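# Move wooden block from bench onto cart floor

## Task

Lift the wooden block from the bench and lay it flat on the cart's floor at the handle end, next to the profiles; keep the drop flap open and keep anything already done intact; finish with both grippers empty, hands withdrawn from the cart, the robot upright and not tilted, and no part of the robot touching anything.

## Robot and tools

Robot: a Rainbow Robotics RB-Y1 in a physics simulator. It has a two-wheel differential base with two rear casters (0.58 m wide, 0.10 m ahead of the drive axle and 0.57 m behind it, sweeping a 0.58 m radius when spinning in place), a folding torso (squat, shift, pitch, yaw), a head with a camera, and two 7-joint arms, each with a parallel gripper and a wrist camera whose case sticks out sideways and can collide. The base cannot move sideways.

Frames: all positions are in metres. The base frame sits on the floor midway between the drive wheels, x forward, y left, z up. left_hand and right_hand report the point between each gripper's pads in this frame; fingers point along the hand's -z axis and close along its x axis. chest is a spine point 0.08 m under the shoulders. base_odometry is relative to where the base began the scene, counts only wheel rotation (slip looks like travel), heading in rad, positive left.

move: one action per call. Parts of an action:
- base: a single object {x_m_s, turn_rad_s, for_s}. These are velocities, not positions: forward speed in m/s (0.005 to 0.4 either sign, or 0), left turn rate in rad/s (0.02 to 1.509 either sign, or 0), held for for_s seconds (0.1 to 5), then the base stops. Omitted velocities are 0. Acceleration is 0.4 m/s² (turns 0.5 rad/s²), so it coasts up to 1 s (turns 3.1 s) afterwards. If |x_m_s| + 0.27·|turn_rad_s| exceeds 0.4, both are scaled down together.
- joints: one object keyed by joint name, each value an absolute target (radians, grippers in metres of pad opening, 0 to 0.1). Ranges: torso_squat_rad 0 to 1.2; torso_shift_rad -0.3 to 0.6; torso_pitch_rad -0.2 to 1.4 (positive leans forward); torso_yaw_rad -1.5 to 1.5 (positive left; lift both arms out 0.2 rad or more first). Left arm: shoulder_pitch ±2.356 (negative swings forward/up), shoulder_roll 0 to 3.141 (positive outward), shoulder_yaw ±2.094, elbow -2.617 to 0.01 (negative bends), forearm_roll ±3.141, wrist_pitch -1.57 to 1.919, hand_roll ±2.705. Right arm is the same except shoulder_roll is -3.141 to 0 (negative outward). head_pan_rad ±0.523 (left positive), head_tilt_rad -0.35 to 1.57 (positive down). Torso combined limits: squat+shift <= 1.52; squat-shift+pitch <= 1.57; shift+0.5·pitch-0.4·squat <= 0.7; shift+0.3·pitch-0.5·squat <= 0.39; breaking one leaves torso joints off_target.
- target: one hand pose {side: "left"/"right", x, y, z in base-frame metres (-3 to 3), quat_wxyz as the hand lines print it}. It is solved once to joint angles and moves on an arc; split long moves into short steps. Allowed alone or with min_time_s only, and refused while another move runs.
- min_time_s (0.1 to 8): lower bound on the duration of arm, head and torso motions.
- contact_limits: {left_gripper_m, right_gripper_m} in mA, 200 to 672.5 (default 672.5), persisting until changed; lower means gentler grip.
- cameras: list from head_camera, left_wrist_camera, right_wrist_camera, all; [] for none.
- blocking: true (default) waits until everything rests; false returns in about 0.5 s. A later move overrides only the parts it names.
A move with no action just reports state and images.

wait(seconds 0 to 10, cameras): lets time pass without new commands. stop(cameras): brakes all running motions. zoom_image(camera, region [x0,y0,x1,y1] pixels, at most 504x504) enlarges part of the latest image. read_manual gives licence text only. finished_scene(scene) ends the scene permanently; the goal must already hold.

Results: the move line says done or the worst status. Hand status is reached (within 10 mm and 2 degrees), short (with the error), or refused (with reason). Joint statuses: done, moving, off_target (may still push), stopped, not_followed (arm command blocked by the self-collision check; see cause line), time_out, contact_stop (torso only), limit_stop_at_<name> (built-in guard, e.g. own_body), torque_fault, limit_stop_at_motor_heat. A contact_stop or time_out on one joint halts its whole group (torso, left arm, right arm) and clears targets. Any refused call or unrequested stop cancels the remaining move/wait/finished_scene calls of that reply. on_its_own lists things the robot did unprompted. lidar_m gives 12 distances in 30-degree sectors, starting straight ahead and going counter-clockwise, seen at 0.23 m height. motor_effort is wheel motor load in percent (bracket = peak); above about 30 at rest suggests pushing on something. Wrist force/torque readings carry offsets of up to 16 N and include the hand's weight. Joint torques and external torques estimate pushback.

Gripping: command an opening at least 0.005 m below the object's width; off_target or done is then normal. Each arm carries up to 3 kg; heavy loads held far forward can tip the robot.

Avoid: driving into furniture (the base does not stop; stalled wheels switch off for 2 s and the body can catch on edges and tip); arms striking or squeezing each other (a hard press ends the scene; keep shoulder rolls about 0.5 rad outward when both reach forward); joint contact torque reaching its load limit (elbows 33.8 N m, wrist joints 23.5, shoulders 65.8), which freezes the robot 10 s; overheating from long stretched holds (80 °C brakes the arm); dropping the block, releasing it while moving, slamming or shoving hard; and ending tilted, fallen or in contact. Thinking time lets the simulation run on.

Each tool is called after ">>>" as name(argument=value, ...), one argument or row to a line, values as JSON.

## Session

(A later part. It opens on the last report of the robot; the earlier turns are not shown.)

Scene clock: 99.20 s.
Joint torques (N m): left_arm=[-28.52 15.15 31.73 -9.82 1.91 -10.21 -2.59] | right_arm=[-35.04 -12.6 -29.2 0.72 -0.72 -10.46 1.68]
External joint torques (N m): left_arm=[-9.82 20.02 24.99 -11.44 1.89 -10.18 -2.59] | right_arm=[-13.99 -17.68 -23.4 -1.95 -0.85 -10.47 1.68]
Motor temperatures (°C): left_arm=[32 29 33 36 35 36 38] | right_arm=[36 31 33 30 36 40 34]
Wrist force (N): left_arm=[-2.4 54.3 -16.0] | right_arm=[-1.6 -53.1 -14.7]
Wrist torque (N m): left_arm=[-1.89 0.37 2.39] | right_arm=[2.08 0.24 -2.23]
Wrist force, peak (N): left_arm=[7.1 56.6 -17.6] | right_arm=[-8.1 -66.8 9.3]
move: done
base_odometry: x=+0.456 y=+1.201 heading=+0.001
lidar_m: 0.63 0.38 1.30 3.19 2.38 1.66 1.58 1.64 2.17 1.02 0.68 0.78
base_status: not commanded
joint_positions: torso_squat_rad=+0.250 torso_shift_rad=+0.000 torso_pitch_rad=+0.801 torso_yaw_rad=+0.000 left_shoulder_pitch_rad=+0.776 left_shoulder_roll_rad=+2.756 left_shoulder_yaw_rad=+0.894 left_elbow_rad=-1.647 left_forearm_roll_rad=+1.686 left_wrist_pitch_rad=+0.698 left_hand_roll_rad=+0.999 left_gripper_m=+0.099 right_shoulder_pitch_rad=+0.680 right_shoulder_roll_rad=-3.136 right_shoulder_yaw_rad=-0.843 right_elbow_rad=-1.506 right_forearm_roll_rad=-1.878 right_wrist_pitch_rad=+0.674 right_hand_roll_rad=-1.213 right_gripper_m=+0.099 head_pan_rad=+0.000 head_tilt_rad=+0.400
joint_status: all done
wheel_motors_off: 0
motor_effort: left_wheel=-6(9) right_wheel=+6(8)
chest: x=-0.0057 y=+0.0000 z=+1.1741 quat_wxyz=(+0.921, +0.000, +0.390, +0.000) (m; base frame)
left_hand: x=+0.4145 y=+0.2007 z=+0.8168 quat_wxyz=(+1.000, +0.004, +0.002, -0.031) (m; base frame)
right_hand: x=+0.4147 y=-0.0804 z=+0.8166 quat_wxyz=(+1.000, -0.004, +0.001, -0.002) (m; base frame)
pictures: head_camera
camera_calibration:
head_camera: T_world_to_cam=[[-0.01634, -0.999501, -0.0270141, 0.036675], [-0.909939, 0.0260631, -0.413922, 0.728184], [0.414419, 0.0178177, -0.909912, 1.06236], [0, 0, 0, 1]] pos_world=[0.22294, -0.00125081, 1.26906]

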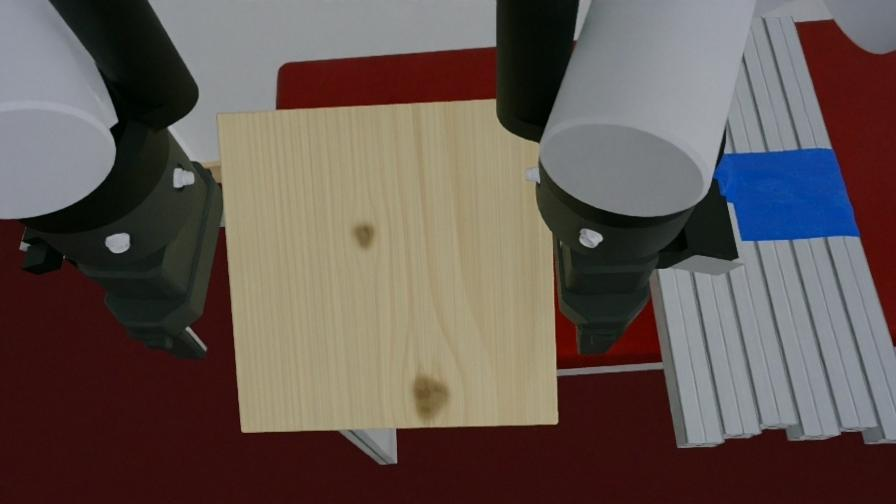

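>>> move(
  joints={"torso_squat_rad":0.5},
  min_time_s=2.5,
  cameras=[],
)

>>> move(
  target={"side":"right","x":0.415,"y":-0.1,"z":0.755,"quat_wxyz":[1,0,0,-0.007]},
  cameras=[],
)

>>> move(
  target={"side":"left","x":0.415,"y":0.195,"z":0.755,"quat_wxyz":[0.9996,0,0,-0.026]},
  cameras=[],
)

>>> move(
  target={"side":"right","x":0.415,"y":-0.073,"z":0.755,"quat_wxyz":[1,0,0,-0.007]},
  cameras=[],
)

>>> move(
  joints={"torso_squat_rad":0.25},
  min_time_s=2,
  cameras=["head_camera"],
)

Scene clock: 104.30 s.
Joint torques (N m): left_arm=[-20.7 17.78 28.99 -13.96 2.59 -9.61 -2.76] | right_arm=[-29.67 -15.72 -28.98 -2.87 -0.74 -10.43 1.84]
External joint torques (N m): left_arm=[-1.96 22.64 22.22 -15.62 2.57 -9.57 -2.76] | right_arm=[-8.59 -20.81 -23.18 -5.58 -0.87 -10.44 1.84]
Motor temperatures (°C): left_arm=[32 29 33 36 35 36 38] | right_arm=[36 31 34 30 36 40 34]
Wrist force (N): left_arm=[6.9 59.2 3.9] | right_arm=[2.0 -58.2 6.5]
Wrist torque (N m): left_arm=[-2.66 -0.07 2.85] | right_arm=[2.78 0.07 -2.19]
Wrist force, peak (N): left_arm=[7.2 59.3 4.6] | right_arm=[2.0 -58.4 6.6]
move: done
base_odometry: x=+0.456 y=+1.201 heading=+0.001
lidar_m: 0.62 0.37 1.30 3.18 2.39 1.68 1.58 1.64 2.16 1.04 0.68 0.78
base_status: not commanded
joint_positions: torso_squat_rad=+0.500 torso_shift_rad=+0.000 torso_pitch_rad=+0.799 torso_yaw_rad=+0.000 left_shoulder_pitch_rad=+0.774 left_shoulder_roll_rad=+2.755 left_shoulder_yaw_rad=+0.894 left_elbow_rad=-1.646 left_forearm_roll_rad=+1.686 left_wrist_pitch_rad=+0.697 left_hand_roll_rad=+0.999 left_gripper_m=+0.099 right_shoulder_pitch_rad=+0.679 right_shoulder_roll_rad=-3.136 right_shoulder_yaw_rad=-0.843 right_elbow_rad=-1.506 right_forearm_roll_rad=-1.878 right_wrist_pitch_rad=+0.674 right_hand_roll_rad=-1.213 right_gripper_m=+0.099 head_pan_rad=+0.000 head_tilt_rad=+0.400
joint_status: all done
wheel_motors_off: 0
motor_effort: left_wheel=-7(7) right_wheel=+4(8)
chest: x=-0.0064 y=+0.0000 z=+1.1106 quat_wxyz=(+0.921, +0.000, +0.389, +0.000) (m; base frame)
left_hand: x=+0.4158 y=+0.2004 z=+0.7550 quat_wxyz=(+1.000, +0.004, -0.001, -0.030) (m; base frame)
right_hand: x=+0.4157 y=-0.0804 z=+0.7546 quat_wxyz=(+1.000, -0.004, -0.001, -0.002) (m; base frame)
pictures: none
No camera images: "cameras" was empty.

Scene clock: 105.10 s.
Joint torques (N m): left_arm=[-17.16 -0.77 10.96 -1.69 0.71 -1.38 -0.74] | right_arm=[-21.62 4.11 -6.87 1.27 -0.12 -0.08 0.37]
External joint torques (N m): left_arm=[1.61 4.09 4.14 -3.32 0.69 -1.32 -0.74] | right_arm=[-0.86 -0.81 -1.11 -1.3 -0.25 -0.07 0.37]
Motor temperatures (°C): left_arm=[32 29 33 36 35 36 38] | right_arm=[36 31 34 30 36 40 34]
Wrist force (N): left_arm=[2.5 7.1 -6.0] | right_arm=[0.9 1.9 0.0]
Wrist torque (N m): left_arm=[-0.41 0.11 0.49] | right_arm=[-0.19 -0.13 -0.07]
Wrist force, peak (N): left_arm=[7.0 59.2 5.4] | right_arm=[1.9 -58.6 6.8]
move: done
base_odometry: x=+0.456 y=+1.201 heading=+0.001
lidar_m: 0.62 0.37 1.30 3.17 2.39 1.66 1.57 1.64 2.16 1.04 0.68 0.77
base_status: not commanded
joint_positions: torso_squat_rad=+0.500 torso_shift_rad=+0.000 torso_pitch_rad=+0.799 torso_yaw_rad=+0.000 left_shoulder_pitch_rad=+0.773 left_shoulder_roll_rad=+2.760 left_shoulder_yaw_rad=+0.899 left_elbow_rad=-1.649 left_forearm_roll_rad=+1.687 left_wrist_pitch_rad=+0.695 left_hand_roll_rad=+0.998 left_gripper_m=+0.099 right_shoulder_pitch_rad=+0.676 right_shoulder_roll_rad=-3.080 right_shoulder_yaw_rad=-0.823 right_elbow_rad=-1.546 right_forearm_roll_rad=-1.863 right_wrist_pitch_rad=+0.651 right_hand_roll_rad=-1.203 right_gripper_m=+0.099 head_pan_rad=+0.000 head_tilt_rad=+0.400
joint_status: all done
wheel_motors_off: 0
motor_effort: left_wheel=-3(8) right_wheel=+3(5)
chest: x=-0.0062 y=+0.0001 z=+1.1105 quat_wxyz=(+0.921, +0.000, +0.389, +0.000) (m; base frame)
left_hand: x=+0.4153 y=+0.1959 z=+0.7552 quat_wxyz=(+0.999, +0.001, +0.000, -0.034) (m; base frame)
right_hand: x=+0.4147 y=-0.0995 z=+0.7543 quat_wxyz=(+1.000, -0.001, +0.001, -0.008) (m; base frame)
right_hand_status: reached (checked arc, planned for 0.3 s): 1 mm and 0.2 deg off.
pictures: none
No camera images: "cameras" was empty.

Scene clock: 105.63 s.
Joint torques (N m): left_arm=[-16.82 -2.19 10.61 -0.4 0.62 -1.21 -0.41] | right_arm=[-21.6 4.2 -6.42 1.46 -0.08 0.1 0.26]
External joint torques (N m): left_arm=[1.96 2.68 3.8 -2.04 0.6 -1.16 -0.41] | right_arm=[-0.86 -0.73 -0.66 -1.1 -0.21 0.1 0.26]
Motor temperatures (°C): left_arm=[32 29 33 36 35 36 38] | right_arm=[36 31 34 30 36 40 34]
Wrist force (N): left_arm=[0.4 4.7 -7.4] | right_arm=[0.7 1.7 -0.2]
Wrist torque (N m): left_arm=[-0.32 -0.01 0.32] | right_arm=[-0.11 -0.12 -0.08]
Wrist force, peak (N): left_arm=[2.0 6.7 -6.4] | right_arm=[1.0 2.0 0.1]
move: done
base_odometry: x=+0.456 y=+1.201 heading=+0.001
lidar_m: 0.61 0.37 1.30 3.17 2.41 1.67 1.58 1.63 2.15 1.03 0.66 0.79
base_status: not commanded
joint_positions: torso_squat_rad=+0.500 torso_shift_rad=+0.000 torso_pitch_rad=+0.800 torso_yaw_rad=+0.000 left_shoulder_pitch_rad=+0.773 left_shoulder_roll_rad=+2.761 left_shoulder_yaw_rad=+0.899 left_elbow_rad=-1.648 left_forearm_roll_rad=+1.689 left_wrist_pitch_rad=+0.695 left_hand_roll_rad=+1.014 left_gripper_m=+0.099 right_shoulder_pitch_rad=+0.676 right_shoulder_roll_rad=-3.080 right_shoulder_yaw_rad=-0.823 right_elbow_rad=-1.546 right_forearm_roll_rad=-1.863 right_wrist_pitch_rad=+0.651 right_hand_roll_rad=-1.203 right_gripper_m=+0.099 head_pan_rad=+0.000 head_tilt_rad=+0.400
joint_status: all done
wheel_motors_off: 0
motor_effort: left_wheel=-4(5) right_wheel=+3(4)
chest: x=-0.0062 y=+0.0001 z=+1.1105 quat_wxyz=(+0.921, +0.000, +0.389, +0.000) (m; base frame)
left_hand: x=+0.4152 y=+0.1956 z=+0.7550 quat_wxyz=(+1.000, +0.000, +0.000, -0.026) (m; base frame)
left_hand_status: reached (checked arc, planned for 0.1 s): 1 mm and 0.1 deg off.
right_hand: x=+0.4147 y=-0.0994 z=+0.7543 quat_wxyz=(+1.000, -0.001, +0.001, -0.008) (m; base frame)
pictures: none
No camera images: "cameras" was empty.

Scene clock: 106.30 s.
Joint torques (N m): left_arm=[-22.84 16.6 29 -12.79 2.19 -9.49 -2.45] | right_arm=[-27.29 -16.63 -29.05 0.31 -1.89 -13.07 0.47]
External joint torques (N m): left_arm=[-4.1 21.47 22.24 -14.45 2.18 -9.45 -2.45] | right_arm=[-6.18 -21.74 -23.16 -2.36 -2.03 -13.09 0.47]
Motor temperatures (°C): left_arm=[32 29 33 36 35 36 38] | right_arm=[36 31 34 30 36 40 34]
Wrist force (N): left_arm=[5.8 57.6 -4.2] | right_arm=[-8.5 -72.4 16.0]
Wrist torque (N m): left_arm=[-2.33 0.16 2.78] | right_arm=[3.62 -0.77 -0.36]
Wrist force, peak (N): left_arm=[3.7 69.2 -5.4] | right_arm=[-7.2 -84.5 16.2]
move: done
base_odometry: x=+0.456 y=+1.201 heading=+0.001
lidar_m: 0.62 0.37 1.29 3.17 2.40 1.68 1.58 1.64 2.15 1.03 0.69 0.78
base_status: not commanded
joint_positions: torso_squat_rad=+0.500 torso_shift_rad=+0.000 torso_pitch_rad=+0.799 torso_yaw_rad=+0.000 left_shoulder_pitch_rad=+0.775 left_shoulder_roll_rad=+2.757 left_shoulder_yaw_rad=+0.894 left_elbow_rad=-1.645 left_forearm_roll_rad=+1.689 left_wrist_pitch_rad=+0.697 left_hand_roll_rad=+1.014 left_gripper_m=+0.099 right_shoulder_pitch_rad=+0.687 right_shoulder_roll_rad=-3.135 right_shoulder_yaw_rad=-0.859 right_elbow_rad=-1.499 right_forearm_roll_rad=-1.870 right_wrist_pitch_rad=+0.688 right_hand_roll_rad=-1.232 right_gripper_m=+0.099 head_pan_rad=+0.000 head_tilt_rad=+0.400
joint_status: all done
wheel_motors_off: 0
motor_effort: left_wheel=-8(10) right_wheel=+8(10)
chest: x=-0.0065 y=+0.0000 z=+1.1106 quat_wxyz=(+0.921, +0.000, +0.389, +0.000) (m; base frame)
left_hand: x=+0.4155 y=+0.2002 z=+0.7545 quat_wxyz=(+1.000, +0.004, +0.000, -0.022) (m; base frame)
right_hand: x=+0.4157 y=-0.0787 z=+0.7544 quat_wxyz=(+1.000, -0.004, +0.000, -0.011) (m; base frame)
right_hand_status: reached (checked arc, planned for 0.3 s): 6 mm and 0.6 deg off.
pictures: none
No camera images: "cameras" was empty.

Scene clock: 108.60 s.
Joint torques (N m): left_arm=[-28.7 15.42 32.23 -10.09 1.83 -10.39 -2.5] | right_arm=[-35.3 -14.06 -29.02 0.24 -0.75 -10.58 1.86]
External joint torques (N m): left_arm=[-9.99 20.3 25.49 -11.72 1.81 -10.36 -2.5] | right_arm=[-14.21 -19.16 -23.12 -2.39 -0.88 -10.6 1.86]
Motor temperatures (°C): left_arm=[32 29 33 36 35 36 38] | right_arm=[36 31 34 30 36 40 34]
Wrist force (N): left_arm=[-2.8 55.2 -15.3] | right_arm=[0.3 -54.7 -14.7]
Wrist torque (N m): left_arm=[-1.96 0.27 2.46] | right_arm=[2.19 0.42 -2.35]
Wrist force, peak (N): left_arm=[7.6 57.2 -15.6] | right_arm=[-8.4 -72.0 16.4]
move: done
base_odometry: x=+0.456 y=+1.201 heading=+0.001
lidar_m: 0.63 0.37 1.31 3.16 2.39 1.67 1.58 1.63 2.16 1.04 0.69 0.77
base_status: not commanded
joint_positions: torso_squat_rad=+0.250 torso_shift_rad=+0.000 torso_pitch_rad=+0.801 torso_yaw_rad=+0.000 left_shoulder_pitch_rad=+0.776 left_shoulder_roll_rad=+2.757 left_shoulder_yaw_rad=+0.893 left_elbow_rad=-1.645 left_forearm_roll_rad=+1.689 left_wrist_pitch_rad=+0.698 left_hand_roll_rad=+1.014 left_gripper_m=+0.099 right_shoulder_pitch_rad=+0.689 right_shoulder_roll_rad=-3.136 right_shoulder_yaw_rad=-0.859 right_elbow_rad=-1.499 right_forearm_roll_rad=-1.871 right_wrist_pitch_rad=+0.687 right_hand_roll_rad=-1.232 right_gripper_m=+0.099 head_pan_rad=+0.000 head_tilt_rad=+0.400
joint_status: all done
wheel_motors_off: 0
motor_effort: left_wheel=-5(9) right_wheel=+6(9)
chest: x=-0.0057 y=+0.0000 z=+1.1742 quat_wxyz=(+0.921, +0.000, +0.390, +0.000) (m; base frame)
left_hand: x=+0.4145 y=+0.2007 z=+0.8166 quat_wxyz=(+1.000, +0.004, +0.002, -0.022) (m; base frame)
right_hand: x=+0.4151 y=-0.0787 z=+0.8164 quat_wxyz=(+1.000, -0.004, +0.002, -0.011) (m; base frame)
pictures: head_camera
camera_calibration:
head_camera: T_world_to_cam=[[-0.01634, -0.999501, -0.0270141, 0.0365751], [-0.909939, 0.0260631, -0.413922, 0.728187], [0.414419, 0.0178177, -0.909912, 1.06236], [0, 0, 0, 1]] pos_world=[0.22294, -0.00135081, 1.26906]

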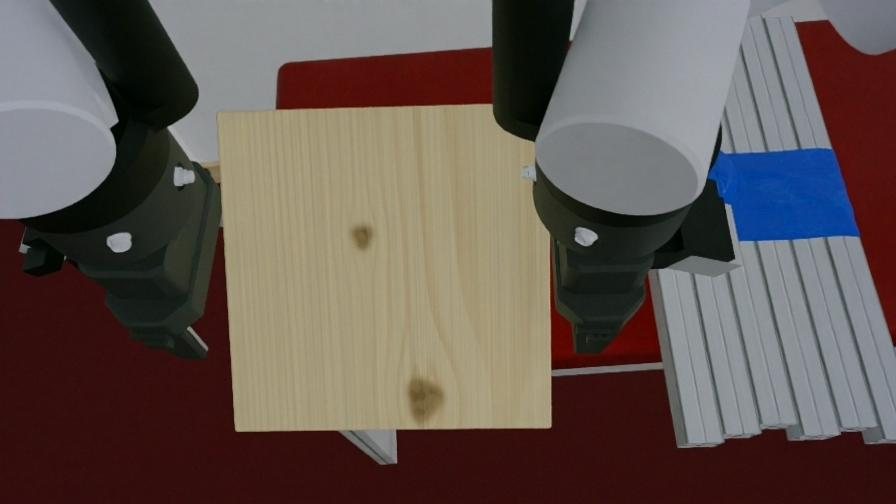

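>>> move(
  joints={"torso_squat_rad":0.5},
  min_time_s=2.5,
  cameras=[],
)

>>> move(
  target={"side":"right","x":0.415,"y":-0.105,"z":0.755,"quat_wxyz":[0.9998,0,0,-0.0175]},
  cameras=[],
)

>>> move(
  target={"side":"left","x":0.415,"y":0.215,"z":0.755,"quat_wxyz":[0.9998,0,0,-0.0175]},
  cameras=[],
)

>>> move(
  joints={"left_gripper_m":0,"right_gripper_m":0},
  cameras=["head_camera"],
)

Scene clock: 115.80 s.
Joint torques (N m): left_arm=[-19.48 19.09 28.87 -15.88 2.99 -9.58 -2.65] | right_arm=[-26.17 -16.72 -27.97 -3.71 -1.57 -10.74 1.5]
External joint torques (N m): left_arm=[-0.72 23.96 22.1 -17.56 2.98 -9.54 -2.65] | right_arm=[-5.05 -21.84 -22.08 -6.39 -1.71 -10.75 1.5]
Motor temperatures (°C): left_arm=[32 29 33 37 35 36 38] | right_arm=[37 31 34 30 36 41 34]
Wrist force (N): left_arm=[10.9 61.1 5.6] | right_arm=[3.5 -63.0 17.7]
Wrist torque (N m): left_arm=[-2.75 0.03 3.01] | right_arm=[3.25 0.23 -1.47]
Wrist force, peak (N): left_arm=[10.5 61.8 4.9] | right_arm=[3.5 -63.0 17.7]
move: done
base_odometry: x=+0.456 y=+1.201 heading=+0.001
lidar_m: 0.62 0.37 1.30 3.18 2.39 1.66 1.59 1.64 2.15 1.04 0.68 0.79
base_status: not commanded
joint_positions: torso_squat_rad=+0.500 torso_shift_rad=+0.000 torso_pitch_rad=+0.798 torso_yaw_rad=+0.000 left_shoulder_pitch_rad=+0.774 left_shoulder_roll_rad=+2.756 left_shoulder_yaw_rad=+0.894 left_elbow_rad=-1.644 left_forearm_roll_rad=+1.688 left_wrist_pitch_rad=+0.697 left_hand_roll_rad=+1.014 left_gripper_m=+0.099 right_shoulder_pitch_rad=+0.687 right_shoulder_roll_rad=-3.135 right_shoulder_yaw_rad=-0.859 right_elbow_rad=-1.498 right_forearm_roll_rad=-1.870 right_wrist_pitch_rad=+0.687 right_hand_roll_rad=-1.232 right_gripper_m=+0.099 head_pan_rad=+0.000 head_tilt_rad=+0.400
joint_status: all done
wheel_motors_off: 0
motor_effort: left_wheel=-7(8) right_wheel=+3(8)
chest: x=-0.0066 y=+0.0000 z=+1.1107 quat_wxyz=(+0.921, +0.000, +0.389, +0.000) (m; base frame)
left_hand: x=+0.4161 y=+0.2005 z=+0.7552 quat_wxyz=(+1.000, +0.004, -0.001, -0.021) (m; base frame)
right_hand: x=+0.4164 y=-0.0784 z=+0.7550 quat_wxyz=(+1.000, -0.004, -0.001, -0.011) (m; base frame)
pictures: none
No camera images: "cameras" was empty.

Scene clock: 116.47 s.
Joint torques (N m): left_arm=[-17.28 -1.2 11.07 -1.54 0.73 -1.48 -0.56] | right_arm=[-21.54 3.97 -6.32 1.55 -0.18 0.15 0.2]
External joint torques (N m): left_arm=[1.5 3.67 4.26 -3.18 0.71 -1.42 -0.56] | right_arm=[-0.9 -0.92 -0.49 -0.94 -0.3 0.14 0.2]
Motor temperatures (°C): left_arm=[32 29 33 37 35 36 38] | right_arm=[37 31 34 30 36 41 34]
Wrist force (N): left_arm=[2.0 6.9 -5.9] | right_arm=[-0.4 1.7 -0.7]
Wrist torque (N m): left_arm=[-0.40 0.04 0.47] | right_arm=[-0.09 -0.24 -0.04]
Wrist force, peak (N): left_arm=[10.9 61.2 4.3] | right_arm=[3.4 -61.9 17.3]
move: done
base_odometry: x=+0.456 y=+1.201 heading=+0.001
lidar_m: 0.62 0.37 1.31 3.18 2.38 1.68 1.57 1.65 2.16 1.04 0.68 0.79
base_status: not commanded
joint_positions: torso_squat_rad=+0.500 torso_shift_rad=+0.000 torso_pitch_rad=+0.799 torso_yaw_rad=+0.000 left_shoulder_pitch_rad=+0.773 left_shoulder_roll_rad=+2.761 left_shoulder_yaw_rad=+0.899 left_elbow_rad=-1.648 left_forearm_roll_rad=+1.689 left_wrist_pitch_rad=+0.695 left_hand_roll_rad=+1.014 left_gripper_m=+0.099 right_shoulder_pitch_rad=+0.682 right_shoulder_roll_rad=-3.059 right_shoulder_yaw_rad=-0.829 right_elbow_rad=-1.556 right_forearm_roll_rad=-1.845 right_wrist_pitch_rad=+0.652 right_hand_roll_rad=-1.223 right_gripper_m=+0.099 head_pan_rad=+0.000 head_tilt_rad=+0.400
joint_status: all done
wheel_motors_off: 0
motor_effort: left_wheel=-4(8) right_wheel=+5(5)
chest: x=-0.0062 y=+0.0001 z=+1.1105 quat_wxyz=(+0.921, +0.000, +0.389, +0.000) (m; base frame)
left_hand: x=+0.4154 y=+0.1959 z=+0.7550 quat_wxyz=(+1.000, +0.001, +0.000, -0.025) (m; base frame)
right_hand: x=+0.4152 y=-0.1051 z=+0.7544 quat_wxyz=(+1.000, +0.000, +0.000, -0.018) (m; base frame)
right_hand_status: reached (checked arc, planned for 0.3 s): 1 mm and 0.1 deg off.
pictures: none
No camera images: "cameras" was empty.

Scene clock: 117.27 s.
Joint torques (N m): left_arm=[-16.34 -4.29 7.84 0.83 0.18 -0.45 -0.23] | right_arm=[-20.59 5.42 -6.17 2 -0.19 0.25 0.25]
External joint torques (N m): left_arm=[2 0.54 1.11 -0.81 0.16 -0.39 -0.23] | right_arm=[0.05 0.52 -0.34 -0.49 -0.32 0.25 0.25]
Motor temperatures (°C): left_arm=[32 29 33 37 35 36 38] | right_arm=[37 31 34 30 36 41 34]
Wrist force (N): left_arm=[-0.9 -0.1 -8.2] | right_arm=[-0.1 1.5 -0.5]
Wrist torque (N m): left_arm=[-0.12 -0.10 0.02] | right_arm=[-0.11 -0.20 -0.06]
Wrist force, peak (N): left_arm=[-1.3 -2.3 -8.6] | right_arm=[-0.8 2.8 -0.5]
move: done
base_odometry: x=+0.456 y=+1.201 heading=+0.001
lidar_m: 0.61 0.38 1.31 3.17 2.38 1.66 1.57 1.64 2.15 1.04 0.68 0.78
base_status: not commanded
joint_positions: torso_squat_rad=+0.500 torso_shift_rad=+0.000 torso_pitch_rad=+0.800 torso_yaw_rad=+0.000 left_shoulder_pitch_rad=+0.779 left_shoulder_roll_rad=+2.714 left_shoulder_yaw_rad=+0.886 left_elbow_rad=-1.654 left_forearm_roll_rad=+1.689 left_wrist_pitch_rad=+0.685 left_hand_roll_rad=+0.985 left_gripper_m=+0.099 right_shoulder_pitch_rad=+0.681 right_shoulder_roll_rad=-3.059 right_shoulder_yaw_rad=-0.829 right_elbow_rad=-1.556 right_forearm_roll_rad=-1.845 right_wrist_pitch_rad=+0.652 right_hand_roll_rad=-1.223 right_gripper_m=+0.099 head_pan_rad=+0.000 head_tilt_rad=+0.400
joint_status: all done
wheel_motors_off: 0
motor_effort: left_wheel=-4(6) right_wheel=+4(6)
chest: x=-0.0062 y=+0.0001 z=+1.1105 quat_wxyz=(+0.921, +0.000, +0.389, +0.000) (m; base frame)
left_hand: x=+0.4148 y=+0.2148 z=+0.7547 quat_wxyz=(+1.000, +0.001, +0.000, -0.017) (m; base frame)
left_hand_status: reached (checked arc, planned for 0.3 s): 0 mm and 0.1 deg off.
right_hand: x=+0.4152 y=-0.1049 z=+0.7543 quat_wxyz=(+1.000, +0.000, +0.001, -0.018) (m; base frame)
pictures: none
No camera images: "cameras" was empty.

Scene clock: 118.97 s.
Joint torques (N m): left_arm=[-16.32 -4.46 7.96 0.82 0.12 -0.35 -0.3] | right_arm=[-20.88 5.03 -6.09 2.05 -0.12 0.22 0.41]
External joint torques (N m): left_arm=[2.02 0.38 1.23 -0.82 0.1 -0.29 -0.3] | right_arm=[-0.24 0.13 -0.27 -0.44 -0.25 0.22 0.41]
Motor temperatures (°C): left_arm=[32 29 33 37 35 36 38] | right_arm=[37 31 34 30 36 40 34]
Wrist force (N): left_arm=[-1.1 -0.7 -8.1] | right_arm=[-0.8 1.5 1.5]
Wrist torque (N m): left_arm=[-0.05 -0.07 0.05] | right_arm=[-0.14 0.00 -0.08]
Wrist force, peak (N): left_arm=[-1.3 -1.1 -8.5] | right_arm=[-0.7 1.4 2.8]
move: done
base_odometry: x=+0.456 y=+1.201 heading=+0.001
lidar_m: 0.62 0.38 1.30 3.16 2.39 1.68 1.58 1.63 2.15 1.03 0.67 0.79
base_status: not commanded
joint_positions: torso_squat_rad=+0.500 torso_shift_rad=+0.000 torso_pitch_rad=+0.800 torso_yaw_rad=+0.000 left_shoulder_pitch_rad=+0.779 left_shoulder_roll_rad=+2.714 left_shoulder_yaw_rad=+0.886 left_elbow_rad=-1.654 left_forearm_roll_rad=+1.689 left_wrist_pitch_rad=+0.685 left_hand_roll_rad=+0.985 left_gripper_m=+0.000 right_shoulder_pitch_rad=+0.681 right_shoulder_roll_rad=-3.059 right_shoulder_yaw_rad=-0.829 right_elbow_rad=-1.556 right_forearm_roll_rad=-1.845 right_wrist_pitch_rad=+0.652 right_hand_roll_rad=-1.223 right_gripper_m=+0.000 head_pan_rad=+0.000 head_tilt_rad=+0.400
joint_status: all done
wheel_motors_off: 0
motor_effort: left_wheel=-3(4) right_wheel=+4(6)
chest: x=-0.0062 y=+0.0001 z=+1.1105 quat_wxyz=(+0.921, +0.000, +0.389, +0.000) (m; base frame)
left_hand: x=+0.4148 y=+0.2148 z=+0.7547 quat_wxyz=(+1.000, +0.001, +0.000, -0.017) (m; base frame)
right_hand: x=+0.4152 y=-0.1049 z=+0.7543 quat_wxyz=(+1.000, +0.000, +0.001, -0.018) (m; base frame)
pictures: head_camera
camera_calibration:
head_camera: T_world_to_cam=[[-0.0162192, -0.999504, -0.0269902, 0.0348965], [-0.909494, 0.0259625, -0.414906, 0.70248], [0.415401, 0.017818, -0.909464, 1.00416], [0, 0, 0, 1]] pos_world=[0.222339, -0.00125111, 1.20565]

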